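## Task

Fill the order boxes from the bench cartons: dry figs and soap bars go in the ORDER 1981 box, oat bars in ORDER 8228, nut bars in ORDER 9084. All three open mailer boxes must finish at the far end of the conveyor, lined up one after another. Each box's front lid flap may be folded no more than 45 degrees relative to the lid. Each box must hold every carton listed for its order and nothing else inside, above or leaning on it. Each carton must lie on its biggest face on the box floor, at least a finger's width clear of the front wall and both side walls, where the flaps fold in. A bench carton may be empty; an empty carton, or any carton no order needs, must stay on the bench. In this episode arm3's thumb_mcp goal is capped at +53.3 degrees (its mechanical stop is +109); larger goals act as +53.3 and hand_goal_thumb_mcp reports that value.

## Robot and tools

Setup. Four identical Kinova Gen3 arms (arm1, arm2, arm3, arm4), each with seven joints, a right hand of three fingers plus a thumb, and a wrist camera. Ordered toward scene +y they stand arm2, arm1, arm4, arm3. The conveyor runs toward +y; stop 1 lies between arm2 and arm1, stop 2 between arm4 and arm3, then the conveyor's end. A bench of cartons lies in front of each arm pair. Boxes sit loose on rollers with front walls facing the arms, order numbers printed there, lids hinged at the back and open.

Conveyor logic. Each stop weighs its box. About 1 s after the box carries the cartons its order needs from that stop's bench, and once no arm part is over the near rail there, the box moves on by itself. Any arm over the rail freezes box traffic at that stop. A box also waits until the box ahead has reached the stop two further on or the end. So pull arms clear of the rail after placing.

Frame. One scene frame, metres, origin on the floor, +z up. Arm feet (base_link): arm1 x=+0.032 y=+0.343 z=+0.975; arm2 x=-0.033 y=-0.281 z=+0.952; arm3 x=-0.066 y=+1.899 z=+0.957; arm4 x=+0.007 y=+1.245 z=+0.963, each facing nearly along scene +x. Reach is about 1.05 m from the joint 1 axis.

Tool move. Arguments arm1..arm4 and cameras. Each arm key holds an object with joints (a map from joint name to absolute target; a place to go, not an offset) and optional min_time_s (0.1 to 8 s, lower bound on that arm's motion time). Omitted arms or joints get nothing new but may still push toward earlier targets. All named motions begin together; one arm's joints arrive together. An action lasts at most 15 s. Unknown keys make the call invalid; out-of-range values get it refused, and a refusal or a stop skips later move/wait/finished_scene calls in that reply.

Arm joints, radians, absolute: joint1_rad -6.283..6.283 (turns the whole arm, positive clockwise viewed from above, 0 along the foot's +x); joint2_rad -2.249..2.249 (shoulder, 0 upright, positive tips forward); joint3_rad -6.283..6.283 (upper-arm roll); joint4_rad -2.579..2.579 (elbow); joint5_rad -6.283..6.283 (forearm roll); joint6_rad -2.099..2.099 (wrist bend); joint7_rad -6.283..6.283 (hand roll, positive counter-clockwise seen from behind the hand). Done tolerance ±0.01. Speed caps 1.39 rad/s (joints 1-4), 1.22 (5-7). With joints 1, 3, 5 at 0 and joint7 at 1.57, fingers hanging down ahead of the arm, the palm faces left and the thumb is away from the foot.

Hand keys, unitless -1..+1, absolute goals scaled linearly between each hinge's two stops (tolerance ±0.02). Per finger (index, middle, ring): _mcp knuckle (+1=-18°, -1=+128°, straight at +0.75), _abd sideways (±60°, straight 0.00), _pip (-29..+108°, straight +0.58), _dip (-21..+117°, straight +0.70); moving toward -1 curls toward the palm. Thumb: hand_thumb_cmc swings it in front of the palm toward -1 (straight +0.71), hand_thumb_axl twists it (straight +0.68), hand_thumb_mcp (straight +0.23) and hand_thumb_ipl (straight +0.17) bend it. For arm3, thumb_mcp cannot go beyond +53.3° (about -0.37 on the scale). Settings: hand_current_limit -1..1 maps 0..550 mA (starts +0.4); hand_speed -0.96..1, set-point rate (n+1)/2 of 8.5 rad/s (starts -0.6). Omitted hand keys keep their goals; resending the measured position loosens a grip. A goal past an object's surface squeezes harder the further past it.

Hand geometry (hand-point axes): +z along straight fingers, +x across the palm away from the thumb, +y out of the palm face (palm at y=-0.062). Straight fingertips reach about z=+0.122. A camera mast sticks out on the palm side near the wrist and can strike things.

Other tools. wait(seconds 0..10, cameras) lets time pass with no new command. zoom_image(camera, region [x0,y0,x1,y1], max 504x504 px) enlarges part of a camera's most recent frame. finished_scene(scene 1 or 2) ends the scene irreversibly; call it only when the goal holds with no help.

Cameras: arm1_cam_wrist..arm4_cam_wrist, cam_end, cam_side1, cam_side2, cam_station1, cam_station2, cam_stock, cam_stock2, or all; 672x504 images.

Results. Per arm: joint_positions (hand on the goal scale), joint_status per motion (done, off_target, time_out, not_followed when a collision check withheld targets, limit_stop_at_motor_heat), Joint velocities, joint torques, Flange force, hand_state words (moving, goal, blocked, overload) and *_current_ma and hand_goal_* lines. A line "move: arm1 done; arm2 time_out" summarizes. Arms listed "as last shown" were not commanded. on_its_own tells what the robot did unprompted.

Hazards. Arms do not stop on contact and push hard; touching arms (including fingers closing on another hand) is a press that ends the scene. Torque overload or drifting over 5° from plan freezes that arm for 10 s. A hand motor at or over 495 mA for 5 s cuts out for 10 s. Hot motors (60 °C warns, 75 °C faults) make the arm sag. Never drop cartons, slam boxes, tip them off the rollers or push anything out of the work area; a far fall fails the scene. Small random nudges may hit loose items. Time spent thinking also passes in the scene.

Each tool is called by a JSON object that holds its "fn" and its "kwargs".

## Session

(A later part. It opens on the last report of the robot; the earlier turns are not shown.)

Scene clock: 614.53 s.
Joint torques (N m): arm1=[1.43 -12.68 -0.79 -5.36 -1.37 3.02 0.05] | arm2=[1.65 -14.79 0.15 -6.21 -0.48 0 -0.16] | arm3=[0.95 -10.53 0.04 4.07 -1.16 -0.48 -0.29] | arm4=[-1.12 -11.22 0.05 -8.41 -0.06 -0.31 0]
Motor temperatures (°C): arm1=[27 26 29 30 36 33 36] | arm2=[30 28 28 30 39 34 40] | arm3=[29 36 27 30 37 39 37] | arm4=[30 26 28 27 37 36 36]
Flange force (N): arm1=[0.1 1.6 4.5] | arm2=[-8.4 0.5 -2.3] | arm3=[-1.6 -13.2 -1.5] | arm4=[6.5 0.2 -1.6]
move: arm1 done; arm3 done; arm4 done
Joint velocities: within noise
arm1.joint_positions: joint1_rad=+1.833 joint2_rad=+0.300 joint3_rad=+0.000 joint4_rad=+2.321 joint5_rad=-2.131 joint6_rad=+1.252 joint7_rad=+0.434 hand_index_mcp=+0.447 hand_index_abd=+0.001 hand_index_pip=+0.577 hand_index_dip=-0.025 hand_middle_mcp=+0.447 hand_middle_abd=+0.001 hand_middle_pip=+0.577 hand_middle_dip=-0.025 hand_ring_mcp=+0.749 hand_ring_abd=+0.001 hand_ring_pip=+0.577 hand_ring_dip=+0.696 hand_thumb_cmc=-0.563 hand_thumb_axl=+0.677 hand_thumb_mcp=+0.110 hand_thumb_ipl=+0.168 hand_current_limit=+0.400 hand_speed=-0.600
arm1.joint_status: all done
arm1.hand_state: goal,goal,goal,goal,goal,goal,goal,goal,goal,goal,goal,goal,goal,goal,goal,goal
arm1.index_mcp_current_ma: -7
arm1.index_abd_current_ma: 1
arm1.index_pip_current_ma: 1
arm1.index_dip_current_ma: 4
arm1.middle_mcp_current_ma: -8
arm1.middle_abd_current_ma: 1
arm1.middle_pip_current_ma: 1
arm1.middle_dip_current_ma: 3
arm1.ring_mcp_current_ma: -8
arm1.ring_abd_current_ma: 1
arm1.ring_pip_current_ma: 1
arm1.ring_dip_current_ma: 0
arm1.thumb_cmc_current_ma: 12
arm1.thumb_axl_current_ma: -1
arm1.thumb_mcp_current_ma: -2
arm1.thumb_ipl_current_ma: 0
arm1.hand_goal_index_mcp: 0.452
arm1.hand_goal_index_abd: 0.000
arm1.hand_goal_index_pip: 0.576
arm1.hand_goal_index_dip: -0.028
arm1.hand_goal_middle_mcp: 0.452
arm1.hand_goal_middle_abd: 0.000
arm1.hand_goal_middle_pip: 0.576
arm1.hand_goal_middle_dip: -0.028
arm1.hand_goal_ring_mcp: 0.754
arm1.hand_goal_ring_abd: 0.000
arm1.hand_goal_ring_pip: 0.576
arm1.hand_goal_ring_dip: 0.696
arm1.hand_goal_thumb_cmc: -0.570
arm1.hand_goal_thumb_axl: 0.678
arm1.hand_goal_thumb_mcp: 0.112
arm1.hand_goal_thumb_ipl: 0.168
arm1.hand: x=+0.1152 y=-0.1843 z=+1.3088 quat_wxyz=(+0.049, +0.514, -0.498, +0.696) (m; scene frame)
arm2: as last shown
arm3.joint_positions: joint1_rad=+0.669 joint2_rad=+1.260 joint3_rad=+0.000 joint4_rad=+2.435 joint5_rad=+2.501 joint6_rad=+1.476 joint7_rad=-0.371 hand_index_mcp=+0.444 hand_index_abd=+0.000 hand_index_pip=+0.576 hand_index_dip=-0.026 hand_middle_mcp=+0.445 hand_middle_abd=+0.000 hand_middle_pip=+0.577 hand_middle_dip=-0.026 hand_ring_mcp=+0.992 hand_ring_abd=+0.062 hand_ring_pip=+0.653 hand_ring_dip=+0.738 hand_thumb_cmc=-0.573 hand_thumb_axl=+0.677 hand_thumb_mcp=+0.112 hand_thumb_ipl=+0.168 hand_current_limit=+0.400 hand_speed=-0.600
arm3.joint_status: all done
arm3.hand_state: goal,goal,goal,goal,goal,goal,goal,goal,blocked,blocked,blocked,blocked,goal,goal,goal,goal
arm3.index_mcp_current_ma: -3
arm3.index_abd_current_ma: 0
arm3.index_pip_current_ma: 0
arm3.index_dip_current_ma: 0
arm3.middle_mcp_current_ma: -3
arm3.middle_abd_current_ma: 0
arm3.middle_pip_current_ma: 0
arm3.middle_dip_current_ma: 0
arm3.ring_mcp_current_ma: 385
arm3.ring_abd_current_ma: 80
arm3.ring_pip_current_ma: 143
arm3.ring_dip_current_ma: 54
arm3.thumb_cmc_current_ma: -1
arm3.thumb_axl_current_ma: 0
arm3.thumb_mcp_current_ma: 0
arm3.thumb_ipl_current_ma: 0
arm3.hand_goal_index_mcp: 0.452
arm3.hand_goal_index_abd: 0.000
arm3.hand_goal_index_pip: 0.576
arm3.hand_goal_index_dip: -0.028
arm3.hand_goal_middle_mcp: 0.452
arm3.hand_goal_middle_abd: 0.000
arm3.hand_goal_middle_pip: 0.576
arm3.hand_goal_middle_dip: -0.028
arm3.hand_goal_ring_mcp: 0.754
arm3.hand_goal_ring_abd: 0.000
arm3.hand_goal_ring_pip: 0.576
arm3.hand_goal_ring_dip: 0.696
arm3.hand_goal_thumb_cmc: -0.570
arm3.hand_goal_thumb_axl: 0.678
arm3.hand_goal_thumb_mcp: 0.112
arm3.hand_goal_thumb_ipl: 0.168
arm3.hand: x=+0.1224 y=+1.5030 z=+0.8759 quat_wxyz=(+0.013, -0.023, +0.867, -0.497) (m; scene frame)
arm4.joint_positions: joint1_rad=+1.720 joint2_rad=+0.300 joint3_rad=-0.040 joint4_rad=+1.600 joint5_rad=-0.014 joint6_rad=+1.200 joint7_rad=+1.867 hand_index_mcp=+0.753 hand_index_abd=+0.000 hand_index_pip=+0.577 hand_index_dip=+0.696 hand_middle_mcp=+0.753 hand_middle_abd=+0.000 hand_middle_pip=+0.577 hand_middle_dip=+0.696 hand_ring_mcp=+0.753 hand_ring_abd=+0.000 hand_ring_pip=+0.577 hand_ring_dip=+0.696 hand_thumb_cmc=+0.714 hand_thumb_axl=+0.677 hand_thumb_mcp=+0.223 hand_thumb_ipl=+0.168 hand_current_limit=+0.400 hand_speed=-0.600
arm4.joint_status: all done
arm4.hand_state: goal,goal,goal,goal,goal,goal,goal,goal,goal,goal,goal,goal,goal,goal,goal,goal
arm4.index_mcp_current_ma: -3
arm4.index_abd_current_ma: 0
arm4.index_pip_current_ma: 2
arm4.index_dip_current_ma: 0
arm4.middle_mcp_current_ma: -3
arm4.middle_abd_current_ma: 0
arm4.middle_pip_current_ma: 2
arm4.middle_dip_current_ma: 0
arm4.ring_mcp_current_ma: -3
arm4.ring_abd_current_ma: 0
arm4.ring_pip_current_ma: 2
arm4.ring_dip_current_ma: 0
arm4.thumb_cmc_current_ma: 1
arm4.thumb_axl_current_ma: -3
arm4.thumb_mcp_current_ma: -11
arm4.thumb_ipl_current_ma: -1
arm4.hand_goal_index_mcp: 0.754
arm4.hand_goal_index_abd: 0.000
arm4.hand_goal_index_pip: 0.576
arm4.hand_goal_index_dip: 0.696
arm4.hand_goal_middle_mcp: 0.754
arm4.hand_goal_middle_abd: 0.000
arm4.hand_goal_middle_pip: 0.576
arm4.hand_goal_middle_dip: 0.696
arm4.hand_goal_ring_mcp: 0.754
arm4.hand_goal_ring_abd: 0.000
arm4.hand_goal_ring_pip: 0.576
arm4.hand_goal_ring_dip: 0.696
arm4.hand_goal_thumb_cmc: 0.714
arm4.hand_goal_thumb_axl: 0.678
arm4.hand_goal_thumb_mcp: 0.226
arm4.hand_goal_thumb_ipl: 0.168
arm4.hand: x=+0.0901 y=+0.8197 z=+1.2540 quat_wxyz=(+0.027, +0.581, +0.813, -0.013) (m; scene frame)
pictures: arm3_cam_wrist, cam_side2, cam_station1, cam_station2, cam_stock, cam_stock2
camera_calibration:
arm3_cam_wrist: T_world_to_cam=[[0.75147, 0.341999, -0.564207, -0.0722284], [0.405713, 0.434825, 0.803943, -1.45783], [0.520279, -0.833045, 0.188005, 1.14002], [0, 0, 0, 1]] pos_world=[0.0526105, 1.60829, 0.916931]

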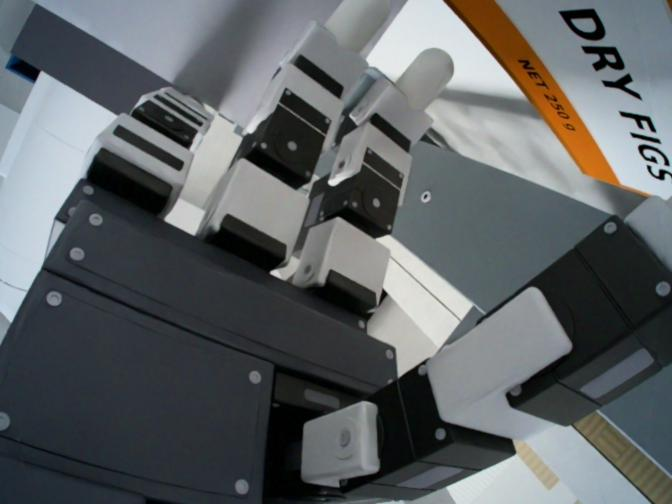

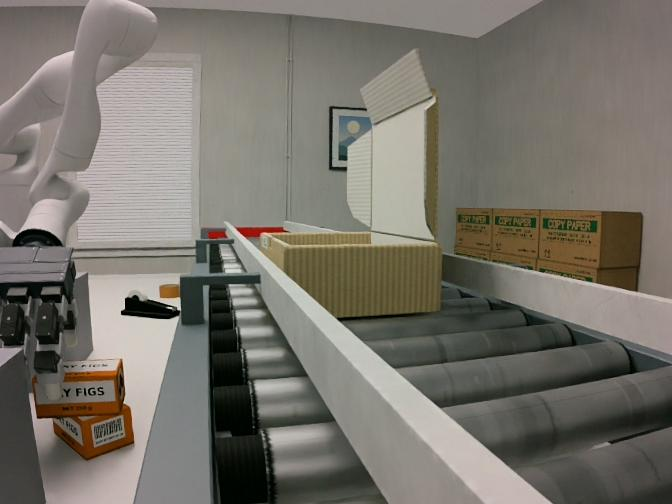

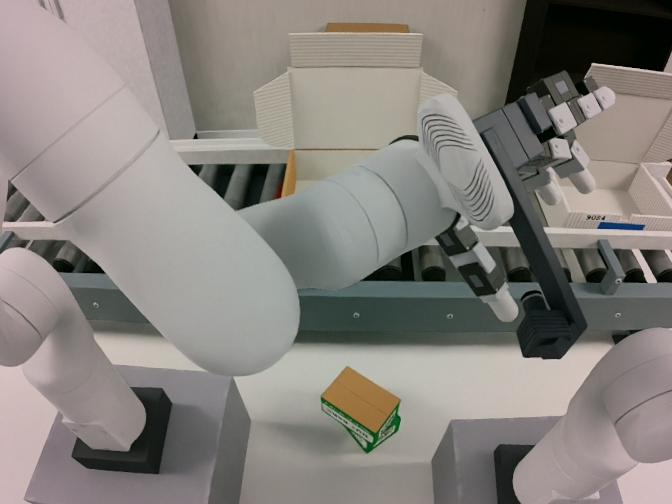

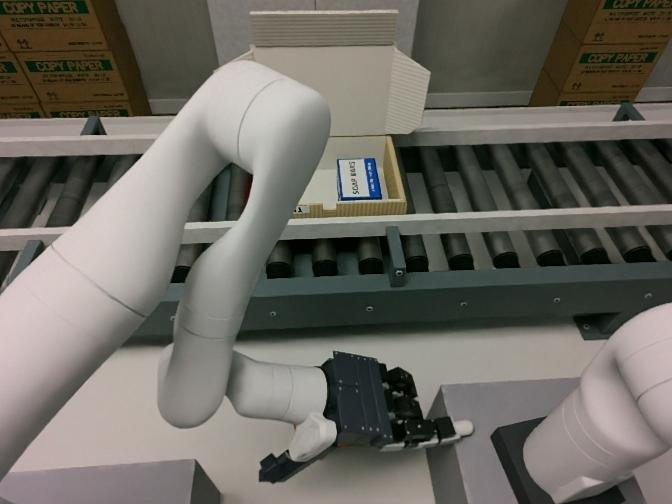

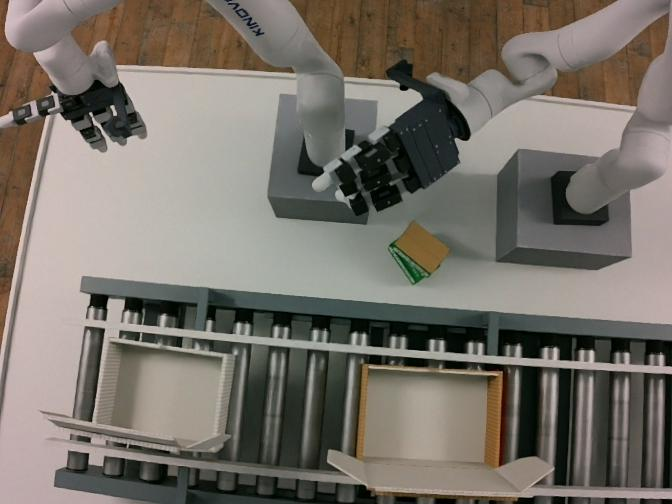

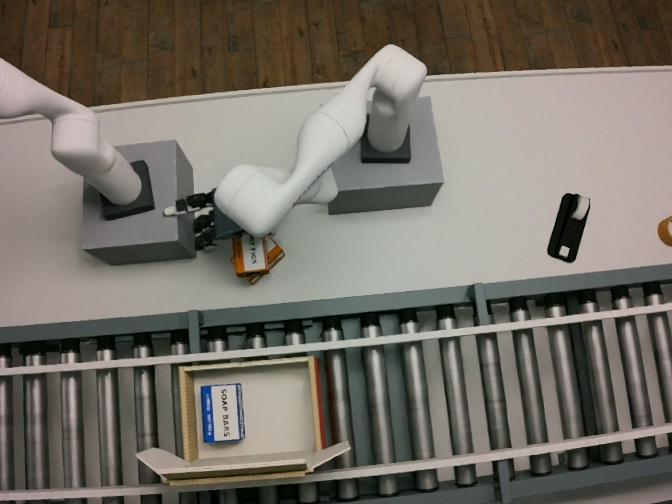

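{"fn": "move", "kwargs": {"arm3": {"joints": {"joint2_rad": 1.0, "hand_ring_mcp": 0.452, "hand_ring_dip": -0.029}}, "arm1": {"joints": {"joint2_rad": 1.0, "hand_ring_mcp": 0.452, "hand_ring_dip": -0.029}}, "cameras": ["arm3_cam_wrist", "arm1_cam_wrist", "cam_station1", "cam_station2"]}}

Scene clock: 640.80 s.
Joint torques (N m): arm1=[1.47 -17.04 -1.74 0.83 0.19 2.94 -0.04] | arm2=[1.57 -14.84 0.08 -6.18 -0.47 -0.01 -0.17] | arm3=[-0.46 -14.65 0.85 -0.15 -0.59 2.68 0] | arm4=[-1.14 -11.25 0.06 -8.42 -0.05 -0.28 0.01]
Motor temperatures (°C): arm1=[27 26 28 30 36 33 35] | arm2=[30 28 28 29 39 34 40] | arm3=[29 36 27 29 37 39 37] | arm4=[30 26 28 27 37 36 36]
Flange force (N): arm1=[0.3 1.8 4.0] | arm2=[-8.6 0.3 -2.4] | arm3=[0.8 -6.9 -0.2] | arm4=[6.5 0.2 -1.5]
move: arm1 done; arm3 done
Joint velocities: within noise
arm1.joint_positions: joint1_rad=+1.833 joint2_rad=+1.000 joint3_rad=+0.000 joint4_rad=+2.321 joint5_rad=-2.131 joint6_rad=+1.252 joint7_rad=+0.434 hand_index_mcp=+0.447 hand_index_abd=+0.001 hand_index_pip=+0.577 hand_index_dip=-0.025 hand_middle_mcp=+0.446 hand_middle_abd=+0.001 hand_middle_pip=+0.577 hand_middle_dip=-0.025 hand_ring_mcp=+0.447 hand_ring_abd=+0.001 hand_ring_pip=+0.577 hand_ring_dip=-0.025 hand_thumb_cmc=-0.563 hand_thumb_axl=+0.677 hand_thumb_mcp=+0.110 hand_thumb_ipl=+0.168 hand_current_limit=+0.400 hand_speed=-0.600
arm1.joint_status: all done
arm1.hand_state: goal,goal,goal,goal,goal,goal,goal,goal,goal,goal,goal,goal,goal,goal,goal,goal
arm1.index_mcp_current_ma: -9
arm1.index_abd_current_ma: 1
arm1.index_pip_current_ma: 1
arm1.index_dip_current_ma: 4
arm1.middle_mcp_current_ma: -10
arm1.middle_abd_current_ma: 1
arm1.middle_pip_current_ma: 1
arm1.middle_dip_current_ma: 3
arm1.ring_mcp_current_ma: -8
arm1.ring_abd_current_ma: 1
arm1.ring_pip_current_ma: 1
arm1.ring_dip_current_ma: 3
arm1.thumb_cmc_current_ma: 11
arm1.thumb_axl_current_ma: -1
arm1.thumb_mcp_current_ma: -2
arm1.thumb_ipl_current_ma: 0
arm1.hand_goal_index_mcp: 0.452
arm1.hand_goal_index_abd: 0.000
arm1.hand_goal_index_pip: 0.576
arm1.hand_goal_index_dip: -0.028
arm1.hand_goal_middle_mcp: 0.452
arm1.hand_goal_middle_abd: 0.000
arm1.hand_goal_middle_pip: 0.576
arm1.hand_goal_middle_dip: -0.028
arm1.hand_goal_ring_mcp: 0.452
arm1.hand_goal_ring_abd: 0.000
arm1.hand_goal_ring_pip: 0.576
arm1.hand_goal_ring_dip: -0.028
arm1.hand_goal_thumb_cmc: -0.570
arm1.hand_goal_thumb_axl: 0.678
arm1.hand_goal_thumb_mcp: 0.112
arm1.hand_goal_thumb_ipl: 0.168
arm1.hand: x=+0.1308 y=-0.1007 z=+0.9755 quat_wxyz=(-0.160, +0.450, -0.706, +0.522) (m; scene frame)
arm2, arm4: as last shown
arm3.joint_positions: joint1_rad=+0.669 joint2_rad=+1.000 joint3_rad=+0.000 joint4_rad=+2.435 joint5_rad=+2.501 joint6_rad=+1.476 joint7_rad=-0.371 hand_index_mcp=+0.444 hand_index_abd=+0.000 hand_index_pip=+0.576 hand_index_dip=-0.026 hand_middle_mcp=+0.445 hand_middle_abd=+0.000 hand_middle_pip=+0.577 hand_middle_dip=-0.026 hand_ring_mcp=+0.446 hand_ring_abd=-0.005 hand_ring_pip=+0.577 hand_ring_dip=-0.025 hand_thumb_cmc=-0.573 hand_thumb_axl=+0.677 hand_thumb_mcp=+0.112 hand_thumb_ipl=+0.168 hand_current_limit=+0.400 hand_speed=-0.600
arm3.joint_status: all done
arm3.hand_state: goal,goal,goal,goal,goal,goal,goal,goal,goal,goal,goal,goal,goal,goal,goal,goal
arm3.index_mcp_current_ma: -3
arm3.index_abd_current_ma: 0
arm3.index_pip_current_ma: 0
arm3.index_dip_current_ma: 0
arm3.middle_mcp_current_ma: -3
arm3.middle_abd_current_ma: 0
arm3.middle_pip_current_ma: 0
arm3.middle_dip_current_ma: 0
arm3.ring_mcp_current_ma: -2
arm3.ring_abd_current_ma: -1
arm3.ring_pip_current_ma: 0
arm3.ring_dip_current_ma: 1
arm3.thumb_cmc_current_ma: -1
arm3.thumb_axl_current_ma: 0
arm3.thumb_mcp_current_ma: 0
arm3.thumb_ipl_current_ma: 0
arm3.hand_goal_index_mcp: 0.452
arm3.hand_goal_index_abd: 0.000
arm3.hand_goal_index_pip: 0.576
arm3.hand_goal_index_dip: -0.028
arm3.hand_goal_middle_mcp: 0.452
arm3.hand_goal_middle_abd: 0.000
arm3.hand_goal_middle_pip: 0.576
arm3.hand_goal_middle_dip: -0.028
arm3.hand_goal_ring_mcp: 0.452
arm3.hand_goal_ring_abd: 0.000
arm3.hand_goal_ring_pip: 0.576
arm3.hand_goal_ring_dip: -0.028
arm3.hand_goal_thumb_cmc: -0.570
arm3.hand_goal_thumb_axl: 0.678
arm3.hand_goal_thumb_mcp: 0.112
arm3.hand_goal_thumb_ipl: 0.168
arm3.hand: x=+0.1803 y=+1.4474 z=+0.9931 quat_wxyz=(+0.092, +0.023, +0.814, -0.572) (m; scene frame)
pictures: arm1_cam_wrist, arm3_cam_wrist, cam_station1, cam_station2
camera_calibration:
arm1_cam_wrist: T_world_to_cam=[[0.16912, 0.642612, -0.747294, 0.810314], [-0.0607354, 0.763569, 0.642863, -0.593158], [0.983722, -0.0633337, 0.168164, -0.180748], [0, 0, 0, 1]] pos_world=[0.00473972, -0.0792483, 1.01726]
arm3_cam_wrist: T_world_to_cam=[[0.849384, 0.248398, -0.465667, -0.0105977], [0.25654, 0.576757, 0.775589, -1.70176], [0.461232, -0.778235, 0.426164, 0.736452], [0, 0, 0, 1]] pos_world=[0.105894, 1.55726, 1.00108]

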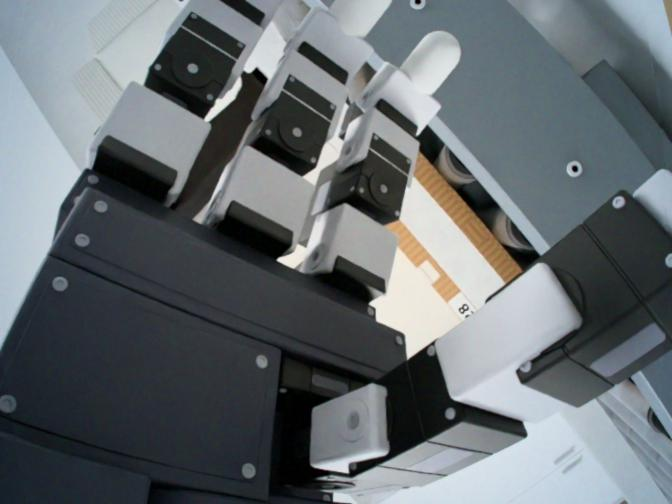

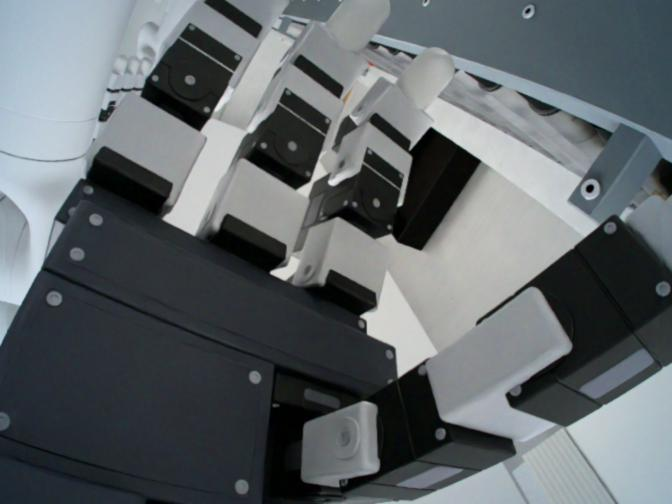

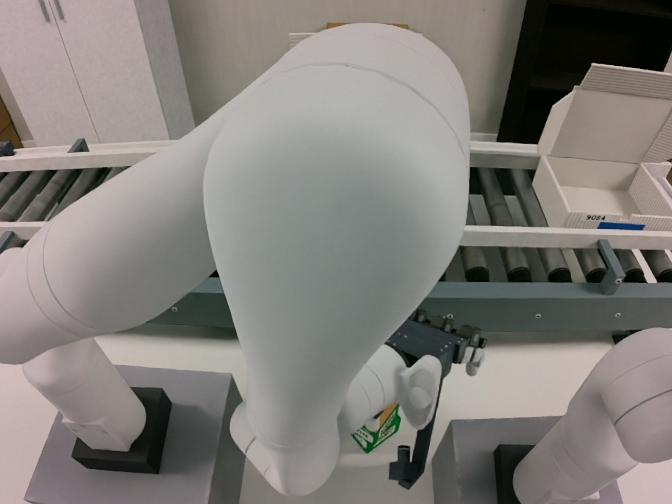

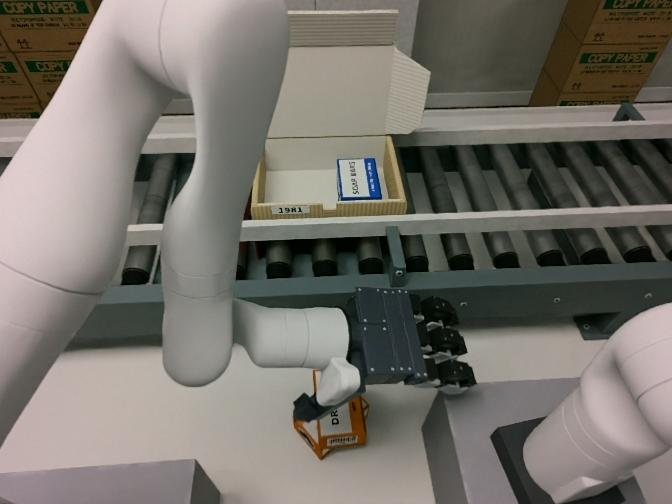

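{"fn": "zoom_image", "kwargs": {"camera": "cam_station2", "region": [280, 270, 500, 470]}}

{"fn": "zoom_image", "kwargs": {"camera": "cam_station1", "region": [320, 300, 520, 500]}}

Scaled by 2.291.

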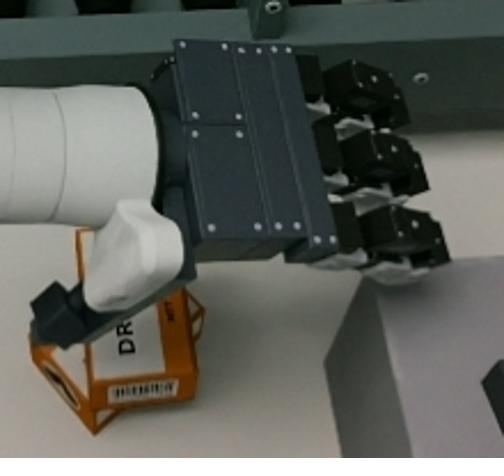

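Scaled by 2.520.

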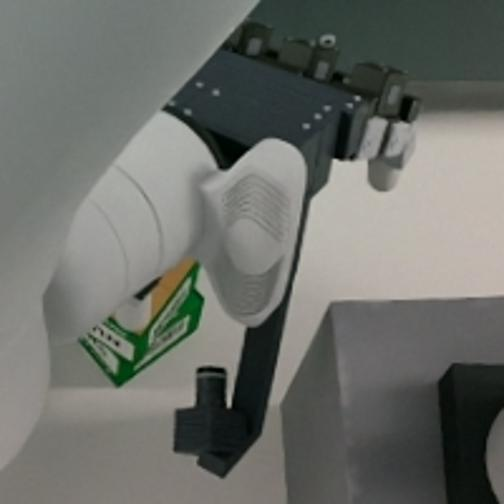

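{"fn": "move", "kwargs": {"arm3": {"joints": {"joint1_rad": 0.5616, "joint2_rad": 1.149, "joint4_rad": 2.442, "joint5_rad": 2.4026, "joint6_rad": 1.363, "joint7_rad": -0.3447}}, "arm1": {"joints": {"joint1_rad": 1.7918, "joint2_rad": 1.1928, "joint4_rad": 2.3428, "joint5_rad": -2.1522, "joint6_rad": 1.2392, "joint7_rad": 0.3794}}, "cameras": ["arm3_cam_wrist", "arm1_cam_wrist", "cam_station1", "cam_station2", "cam_side1", "cam_side2", "cam_stock", "cam_stock2"]}}

Scene clock: 800.93 s.
Joint torques (N m): arm1=[1.47 -16.76 -1.87 2.86 0.63 2.61 -0.06] | arm2=[1.62 -14.83 -0.06 -6.24 -0.46 0.03 -0.17] | arm3=[-0.42 -14.19 1.23 1.73 -0.94 2.29 0.05] | arm4=[-1.09 -11.24 0.05 -8.41 -0.07 -0.29 0.01]
Motor temperatures (°C): arm1=[27 27 28 30 36 32 35] | arm2=[30 28 28 29 39 34 40] | arm3=[29 39 27 29 36 39 37] | arm4=[30 27 27 26 37 36 36]
Flange force (N): arm1=[0.4 1.8 4.0] | arm2=[-8.3 0.4 -2.1] | arm3=[0.8 -7.0 -0.5] | arm4=[6.4 0.3 -1.6]
move: arm1 done; arm3 done
Joint velocities: within noise
arm1.joint_positions: joint1_rad=+1.792 joint2_rad=+1.193 joint3_rad=+0.000 joint4_rad=+2.343 joint5_rad=-2.152 joint6_rad=+1.239 joint7_rad=+0.379 hand_index_mcp=+0.447 hand_index_abd=+0.001 hand_index_pip=+0.577 hand_index_dip=-0.025 hand_middle_mcp=+0.446 hand_middle_abd=+0.001 hand_middle_pip=+0.577 hand_middle_dip=-0.025 hand_ring_mcp=+0.447 hand_ring_abd=+0.001 hand_ring_pip=+0.577 hand_ring_dip=-0.025 hand_thumb_cmc=-0.568 hand_thumb_axl=+0.677 hand_thumb_mcp=+0.110 hand_thumb_ipl=+0.168 hand_current_limit=+0.400 hand_speed=-0.600
arm1.joint_status: all done
arm1.hand_state: goal,goal,goal,goal,goal,goal,goal,goal,goal,goal,goal,goal,goal,goal,goal,goal
arm1.index_mcp_current_ma: -9
arm1.index_abd_current_ma: 1
arm1.index_pip_current_ma: 1
arm1.index_dip_current_ma: 4
arm1.middle_mcp_current_ma: -10
arm1.middle_abd_current_ma: 1
arm1.middle_pip_current_ma: 1
arm1.middle_dip_current_ma: 3
arm1.ring_mcp_current_ma: -8
arm1.ring_abd_current_ma: 1
arm1.ring_pip_current_ma: 1
arm1.ring_dip_current_ma: 3
arm1.thumb_cmc_current_ma: 3
arm1.thumb_axl_current_ma: -1
arm1.thumb_mcp_current_ma: -2
arm1.thumb_ipl_current_ma: 0
arm1.hand_goal_index_mcp: 0.452
arm1.hand_goal_index_abd: 0.000
arm1.hand_goal_index_pip: 0.576
arm1.hand_goal_index_dip: -0.028
arm1.hand_goal_middle_mcp: 0.452
arm1.hand_goal_middle_abd: 0.000
arm1.hand_goal_middle_pip: 0.576
arm1.hand_goal_middle_dip: -0.028
arm1.hand_goal_ring_mcp: 0.452
arm1.hand_goal_ring_abd: 0.000
arm1.hand_goal_ring_pip: 0.576
arm1.hand_goal_ring_dip: -0.028
arm1.hand_goal_thumb_cmc: -0.570
arm1.hand_goal_thumb_axl: 0.678
arm1.hand_goal_thumb_mcp: 0.112
arm1.hand_goal_thumb_ipl: 0.168
arm1.hand: x=+0.1582 y=-0.0213 z=+0.8991 quat_wxyz=(-0.235, +0.411, -0.764, +0.439) (m; scene frame)
arm2, arm4: as last shown
arm3.joint_positions: joint1_rad=+0.562 joint2_rad=+1.149 joint3_rad=+0.000 joint4_rad=+2.442 joint5_rad=+2.403 joint6_rad=+1.363 joint7_rad=-0.345 hand_index_mcp=+0.444 hand_index_abd=+0.000 hand_index_pip=+0.576 hand_index_dip=-0.026 hand_middle_mcp=+0.445 hand_middle_abd=+0.000 hand_middle_pip=+0.577 hand_middle_dip=-0.026 hand_ring_mcp=+0.446 hand_ring_abd=-0.003 hand_ring_pip=+0.577 hand_ring_dip=-0.025 hand_thumb_cmc=-0.573 hand_thumb_axl=+0.677 hand_thumb_mcp=+0.112 hand_thumb_ipl=+0.168 hand_current_limit=+0.400 hand_speed=-0.600
arm3.joint_status: all done
arm3.hand_state: goal,goal,goal,goal,goal,goal,goal,goal,goal,goal,goal,goal,goal,goal,goal,goal
arm3.index_mcp_current_ma: -3
arm3.index_abd_current_ma: 0
arm3.index_pip_current_ma: 0
arm3.index_dip_current_ma: 0
arm3.middle_mcp_current_ma: -3
arm3.middle_abd_current_ma: 0
arm3.middle_pip_current_ma: 0
arm3.middle_dip_current_ma: 0
arm3.ring_mcp_current_ma: -2
arm3.ring_abd_current_ma: -1
arm3.ring_pip_current_ma: 0
arm3.ring_dip_current_ma: 1
arm3.thumb_cmc_current_ma: -1
arm3.thumb_axl_current_ma: 0
arm3.thumb_mcp_current_ma: 0
arm3.thumb_ipl_current_ma: 0
arm3.hand_goal_index_mcp: 0.452
arm3.hand_goal_index_abd: 0.000
arm3.hand_goal_index_pip: 0.576
arm3.hand_goal_index_dip: -0.028
arm3.hand_goal_middle_mcp: 0.452
arm3.hand_goal_middle_abd: 0.000
arm3.hand_goal_middle_pip: 0.576
arm3.hand_goal_middle_dip: -0.028
arm3.hand_goal_ring_mcp: 0.452
arm3.hand_goal_ring_abd: 0.000
arm3.hand_goal_ring_pip: 0.576
arm3.hand_goal_ring_dip: -0.028
arm3.hand_goal_thumb_cmc: -0.570
arm3.hand_goal_thumb_axl: 0.678
arm3.hand_goal_thumb_mcp: 0.112
arm3.hand_goal_thumb_ipl: 0.168
arm3.hand: x=+0.1504 y=+1.5130 z=+0.9038 quat_wxyz=(+0.013, -0.023, +0.867, -0.497) (m; scene frame)
pictures: arm1_cam_wrist, arm3_cam_wrist, cam_side1, cam_side2, cam_station1, cam_station2, cam_stock, cam_stock2
camera_calibration:
arm1_cam_wrist: T_world_to_cam=[[0.205991, 0.811108, -0.547422, 0.515598], [-0.0987081, 0.573789, 0.813033, -0.753974], [0.973563, -0.113442, 0.198258, -0.216273], [0, 0, 0, 1]] pos_world=[0.0299232, -0.0101182, 0.938134]
arm3_cam_wrist: T_world_to_cam=[[0.751694, 0.341851, -0.563998, -0.0808838], [0.405611, 0.434685, 0.80407, -1.49585], [0.520034, -0.833178, 0.188092, 1.12882], [0, 0, 0, 1]] pos_world=[0.0805086, 1.61839, 0.944831]

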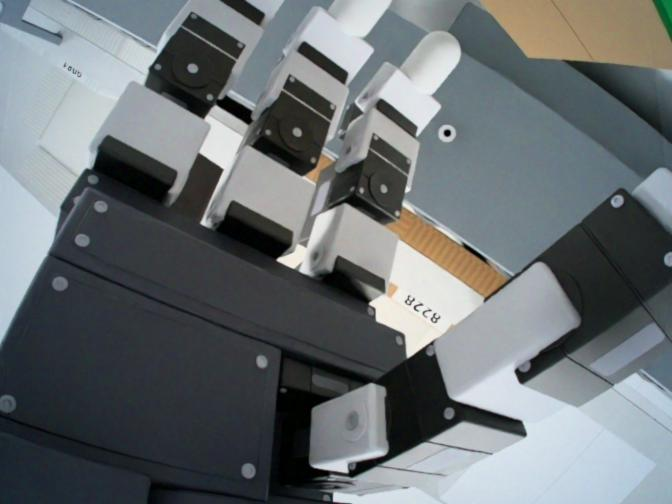

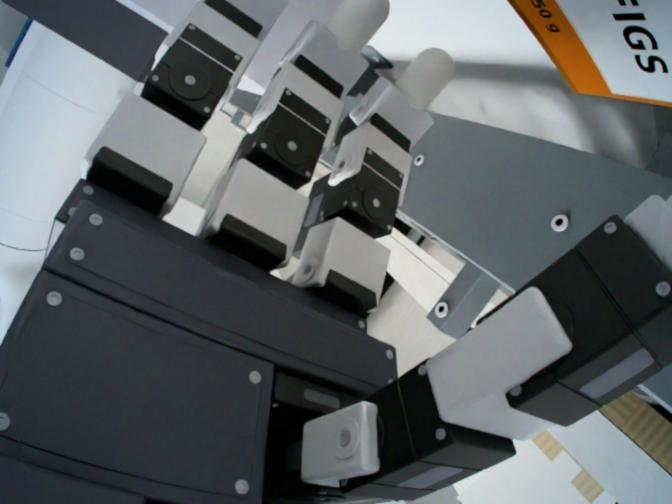

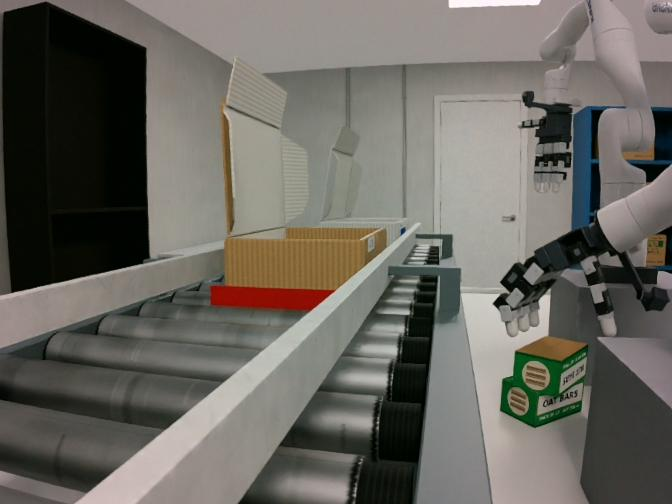

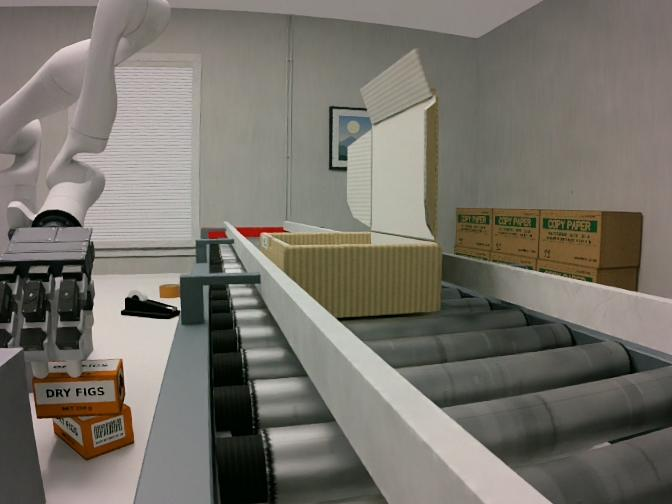

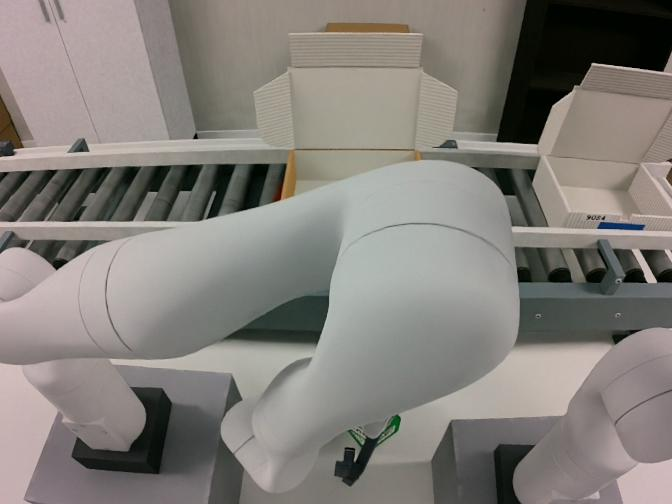

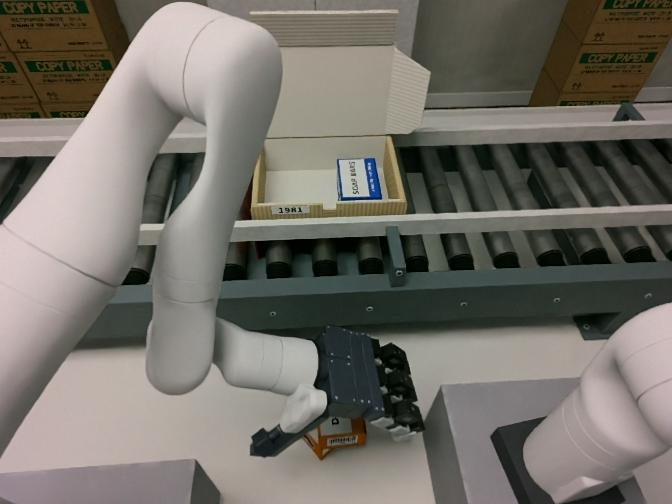

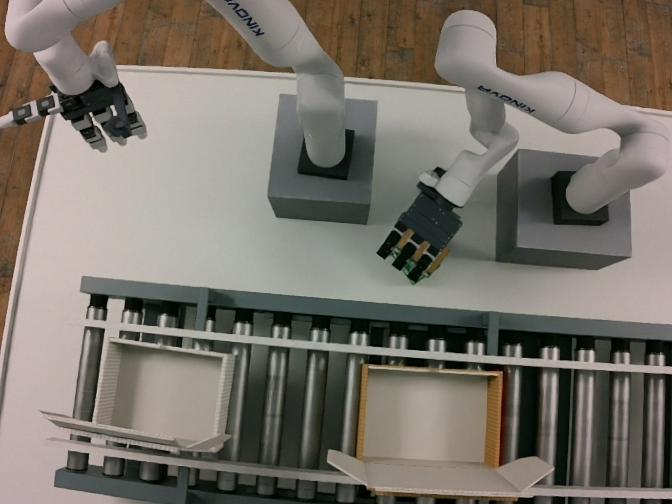

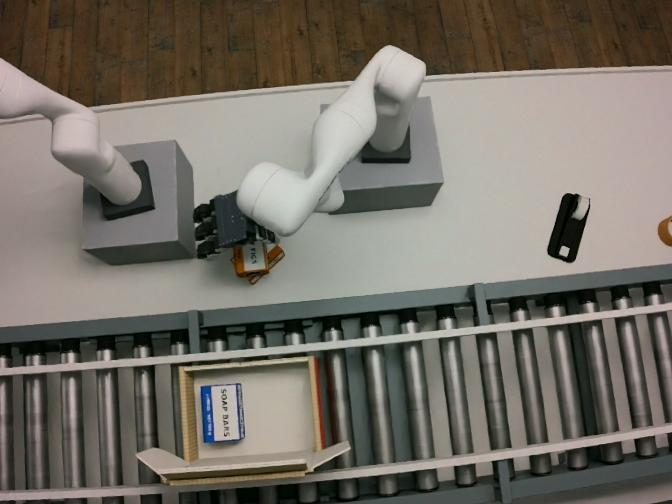

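{"fn": "zoom_image", "kwargs": {"camera": "arm1_cam_wrist", "region": [440, 0, 672, 170]}}

{"fn": "zoom_image", "kwargs": {"camera": "arm3_cam_wrist", "region": [440, 0, 672, 170]}}

{"fn": "zoom_image", "kwargs": {"camera": "cam_side1", "region": [480, 210, 650, 440]}}

{"fn": "zoom_image", "kwargs": {"camera": "cam_stock", "region": [360, 150, 480, 300]}}

Scaled by 2.172 from the camera's 672x504 image, which has a finer 960x720 frame.

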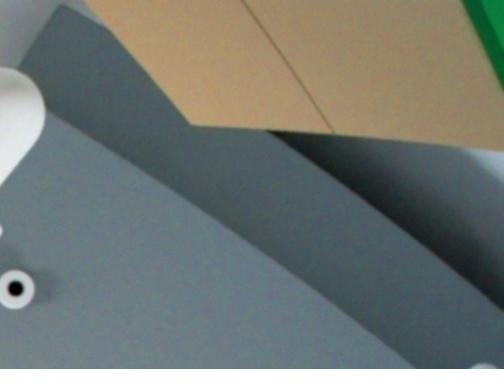

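Scaled by 2.172 from the camera's 672x504 image, which has a finer 960x720 frame.

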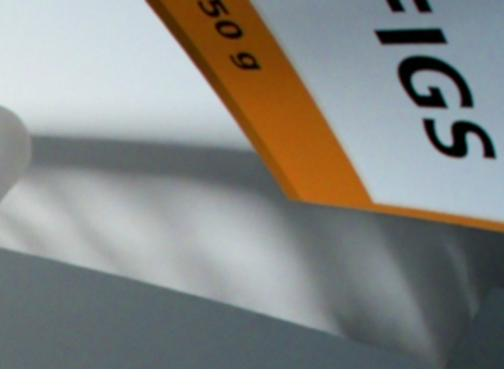

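Scaled by 2.191.

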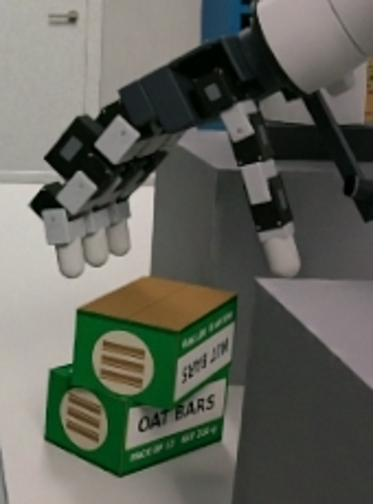

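Scaled by 3.360.

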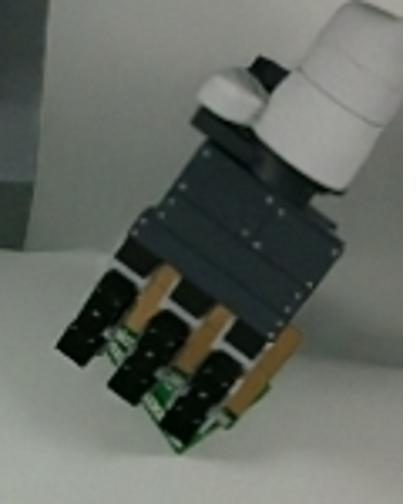

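{"fn": "move", "kwargs": {"arm3": {"joints": {"joint1_rad": 0.5742, "joint2_rad": 1.3127, "joint4_rad": 2.3271, "joint5_rad": 2.4478, "joint6_rad": 1.4139, "joint7_rad": -0.3606}, "min_time_s": 2.5}, "arm1": {"joints": {"joint1_rad": 1.7288, "joint2_rad": 1.3401, "joint4_rad": 2.2434, "joint5_rad": -2.2494, "joint6_rad": 1.3005, "joint7_rad": 0.3946}, "min_time_s": 2.5}, "cameras": ["arm3_cam_wrist", "arm1_cam_wrist", "cam_station1", "cam_side1", "cam_side2", "cam_stock"]}}

{"fn": "zoom_image", "kwargs": {"camera": "cam_side1", "region": [480, 210, 650, 440]}}

{"fn": "zoom_image", "kwargs": {"camera": "cam_side2", "region": [0, 270, 170, 480]}}

{"fn": "zoom_image", "kwargs": {"camera": "cam_stock", "region": [360, 150, 480, 300]}}

Scene clock: 907.53 s.
Joint torques (N m): arm1=[1.49 -17.44 -1.86 3.01 0.7 2.59 -0.07] | arm2=[1.62 -14.84 -0.05 -6.21 -0.45 0.03 -0.21] | arm3=[-0.59 -14.96 1.23 1.95 -0.98 2.3 0.07] | arm4=[-1.12 -11.23 0.09 -8.41 -0.07 -0.3 0.04]
Motor temperatures (°C): arm1=[27 27 28 30 36 32 35] | arm2=[30 28 27 29 38 34 40] | arm3=[28 38 27 29 36 39 37] | arm4=[30 27 27 26 37 36 36]
Flange force (N): arm1=[0.2 1.9 3.9] | arm2=[-8.4 0.2 -2.2] | arm3=[1.3 -6.7 -0.2] | arm4=[6.4 0.3 -1.6]
move: arm1 done; arm3 done
Joint velocities: within noise
arm1.joint_positions: joint1_rad=+1.729 joint2_rad=+1.340 joint3_rad=+0.000 joint4_rad=+2.243 joint5_rad=-2.249 joint6_rad=+1.300 joint7_rad=+0.395 hand_index_mcp=+0.447 hand_index_abd=+0.001 hand_index_pip=+0.577 hand_index_dip=-0.025 hand_middle_mcp=+0.446 hand_middle_abd=+0.001 hand_middle_pip=+0.577 hand_middle_dip=-0.025 hand_ring_mcp=+0.447 hand_ring_abd=+0.001 hand_ring_pip=+0.577 hand_ring_dip=-0.025 hand_thumb_cmc=-0.568 hand_thumb_axl=+0.677 hand_thumb_mcp=+0.110 hand_thumb_ipl=+0.168 hand_current_limit=+0.400 hand_speed=-0.600
arm1.joint_status: all done
arm1.hand_state: goal,goal,goal,goal,goal,goal,goal,goal,goal,goal,goal,goal,goal,goal,goal,goal
arm1.index_mcp_current_ma: -9
arm1.index_abd_current_ma: 1
arm1.index_pip_current_ma: 1
arm1.index_dip_current_ma: 4
arm1.middle_mcp_current_ma: -10
arm1.middle_abd_current_ma: 1
arm1.middle_pip_current_ma: 1
arm1.middle_dip_current_ma: 3
arm1.ring_mcp_current_ma: -8
arm1.ring_abd_current_ma: 1
arm1.ring_pip_current_ma: 1
arm1.ring_dip_current_ma: 3
arm1.thumb_cmc_current_ma: 3
arm1.thumb_axl_current_ma: -1
arm1.thumb_mcp_current_ma: -2
arm1.thumb_ipl_current_ma: 0
arm1.hand_goal_index_mcp: 0.452
arm1.hand_goal_index_abd: 0.000
arm1.hand_goal_index_pip: 0.576
arm1.hand_goal_index_dip: -0.028
arm1.hand_goal_middle_mcp: 0.452
arm1.hand_goal_middle_abd: 0.000
arm1.hand_goal_middle_pip: 0.576
arm1.hand_goal_middle_dip: -0.028
arm1.hand_goal_ring_mcp: 0.452
arm1.hand_goal_ring_abd: 0.000
arm1.hand_goal_ring_pip: 0.576
arm1.hand_goal_ring_dip: -0.028
arm1.hand_goal_thumb_cmc: -0.570
arm1.hand_goal_thumb_axl: 0.678
arm1.hand_goal_thumb_mcp: 0.112
arm1.hand_goal_thumb_ipl: 0.168
arm1.hand: x=+0.1701 y=-0.0371 z=+0.8460 quat_wxyz=(-0.227, +0.396, -0.772, +0.443) (m; scene frame)
arm2, arm4: as last shown
arm3.joint_positions: joint1_rad=+0.574 joint2_rad=+1.313 joint3_rad=+0.000 joint4_rad=+2.327 joint5_rad=+2.448 joint6_rad=+1.414 joint7_rad=-0.361 hand_index_mcp=+0.444 hand_index_abd=+0.000 hand_index_pip=+0.576 hand_index_dip=-0.026 hand_middle_mcp=+0.445 hand_middle_abd=+0.000 hand_middle_pip=+0.577 hand_middle_dip=-0.026 hand_ring_mcp=+0.446 hand_ring_abd=-0.003 hand_ring_pip=+0.577 hand_ring_dip=-0.025 hand_thumb_cmc=-0.573 hand_thumb_axl=+0.677 hand_thumb_mcp=+0.112 hand_thumb_ipl=+0.168 hand_current_limit=+0.400 hand_speed=-0.600
arm3.joint_status: all done
arm3.hand_state: goal,goal,goal,goal,goal,goal,goal,goal,goal,goal,goal,goal,goal,goal,goal,goal
arm3.index_mcp_current_ma: -3
arm3.index_abd_current_ma: 0
arm3.index_pip_current_ma: 0
arm3.index_dip_current_ma: 0
arm3.middle_mcp_current_ma: -3
arm3.middle_abd_current_ma: 0
arm3.middle_pip_current_ma: 0
arm3.middle_dip_current_ma: 0
arm3.ring_mcp_current_ma: -2
arm3.ring_abd_current_ma: -1
arm3.ring_pip_current_ma: 0
arm3.ring_dip_current_ma: 1
arm3.thumb_cmc_current_ma: -1
arm3.thumb_axl_current_ma: 0
arm3.thumb_mcp_current_ma: 0
arm3.thumb_ipl_current_ma: 0
arm3.hand_goal_index_mcp: 0.452
arm3.hand_goal_index_abd: 0.000
arm3.hand_goal_index_pip: 0.576
arm3.hand_goal_index_dip: -0.028
arm3.hand_goal_middle_mcp: 0.452
arm3.hand_goal_middle_abd: 0.000
arm3.hand_goal_middle_pip: 0.576
arm3.hand_goal_middle_dip: -0.028
arm3.hand_goal_ring_mcp: 0.452
arm3.hand_goal_ring_abd: 0.000
arm3.hand_goal_ring_pip: 0.576
arm3.hand_goal_ring_dip: -0.028
arm3.hand_goal_thumb_cmc: -0.570
arm3.hand_goal_thumb_axl: 0.678
arm3.hand_goal_thumb_mcp: 0.112
arm3.hand_goal_thumb_ipl: 0.168
arm3.hand: x=+0.1630 y=+1.5068 z=+0.8458 quat_wxyz=(+0.022, -0.038, +0.867, -0.497) (m; scene frame)
pictures: arm1_cam_wrist, arm3_cam_wrist, cam_side1, cam_side2, cam_station1, cam_stock
camera_calibration:
arm1_cam_wrist: T_world_to_cam=[[0.236816, 0.802558, -0.547557, 0.491438], [-0.0764511, 0.577235, 0.812992, -0.704156], [0.968542, -0.150668, 0.198055, -0.219486], [0, 0, 0, 1]] pos_world=[0.0423669, -0.0210139, 0.885033]
arm3_cam_wrist: T_world_to_cam=[[0.739361, 0.367984, -0.563855, -0.158458], [0.39011, 0.448431, 0.804192, -1.47003], [0.54878, -0.814553, 0.187998, 1.09528], [0, 0, 0, 1]] pos_world=[0.0895623, 1.60969, 0.88693]

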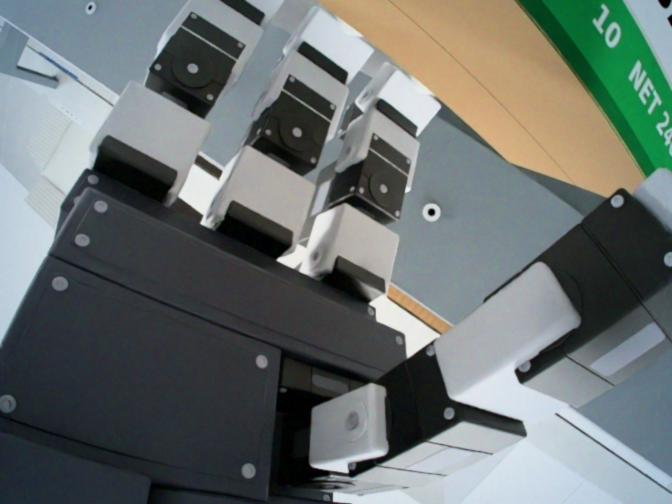

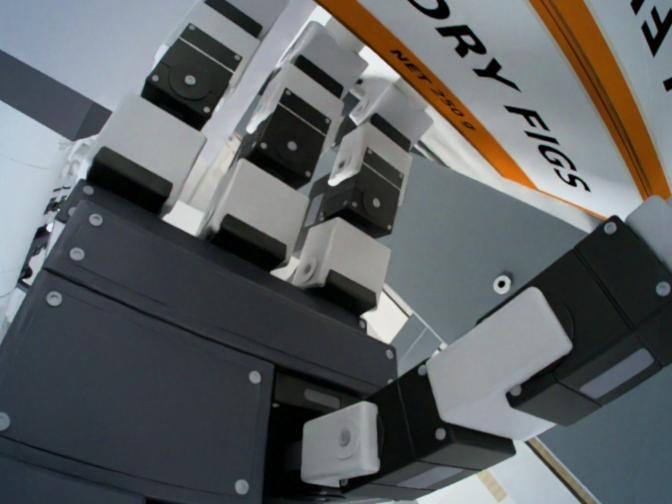

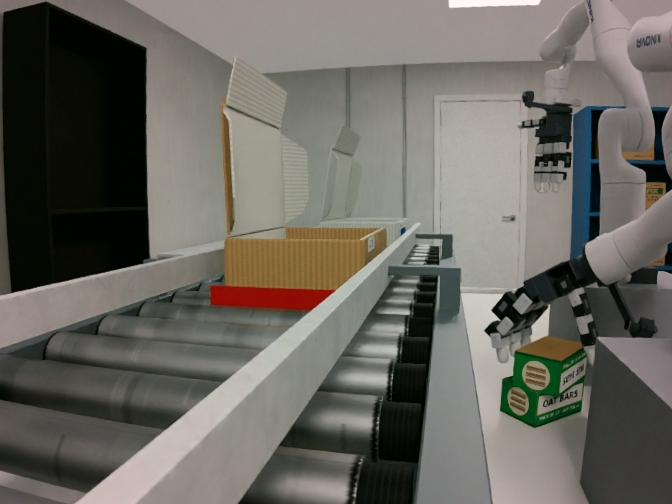

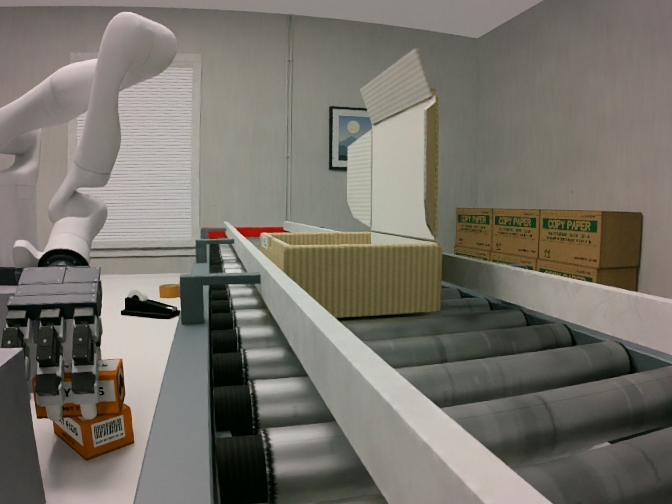

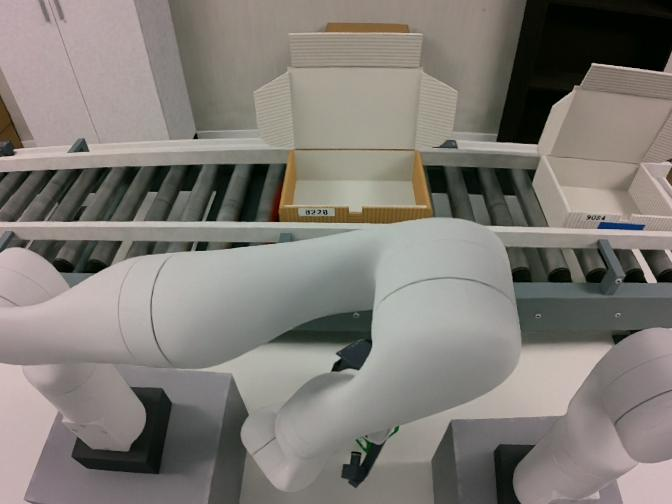

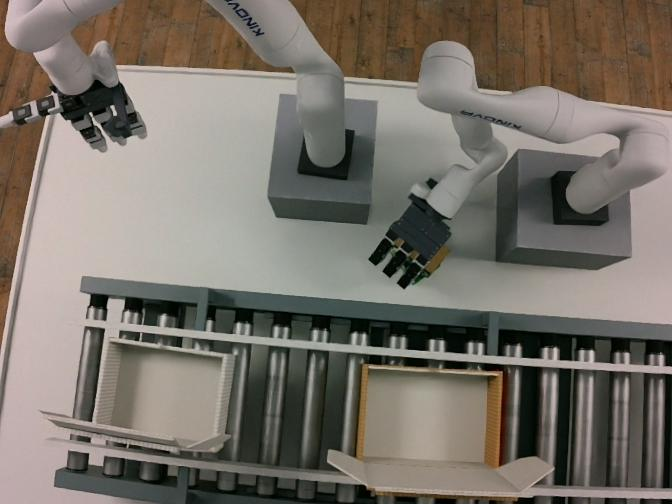

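Scaled by 2.191.

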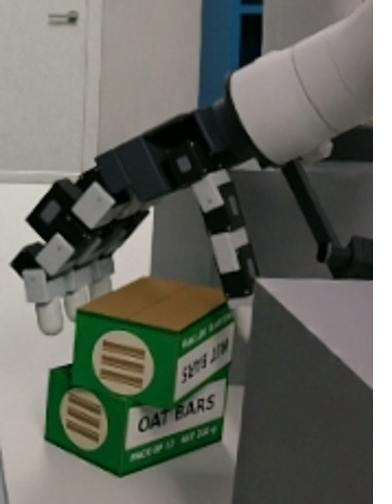

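Scaled by 2.400.

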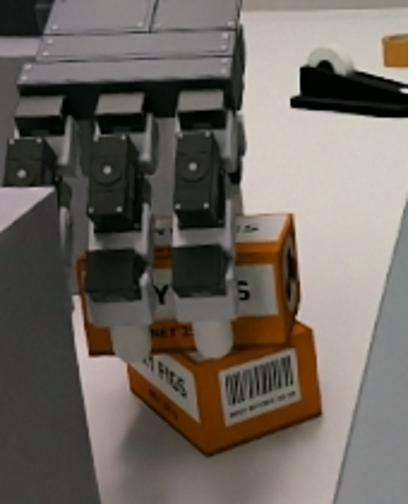

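Scaled by 3.360.

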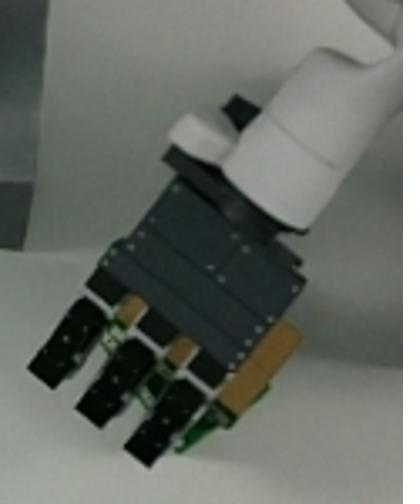

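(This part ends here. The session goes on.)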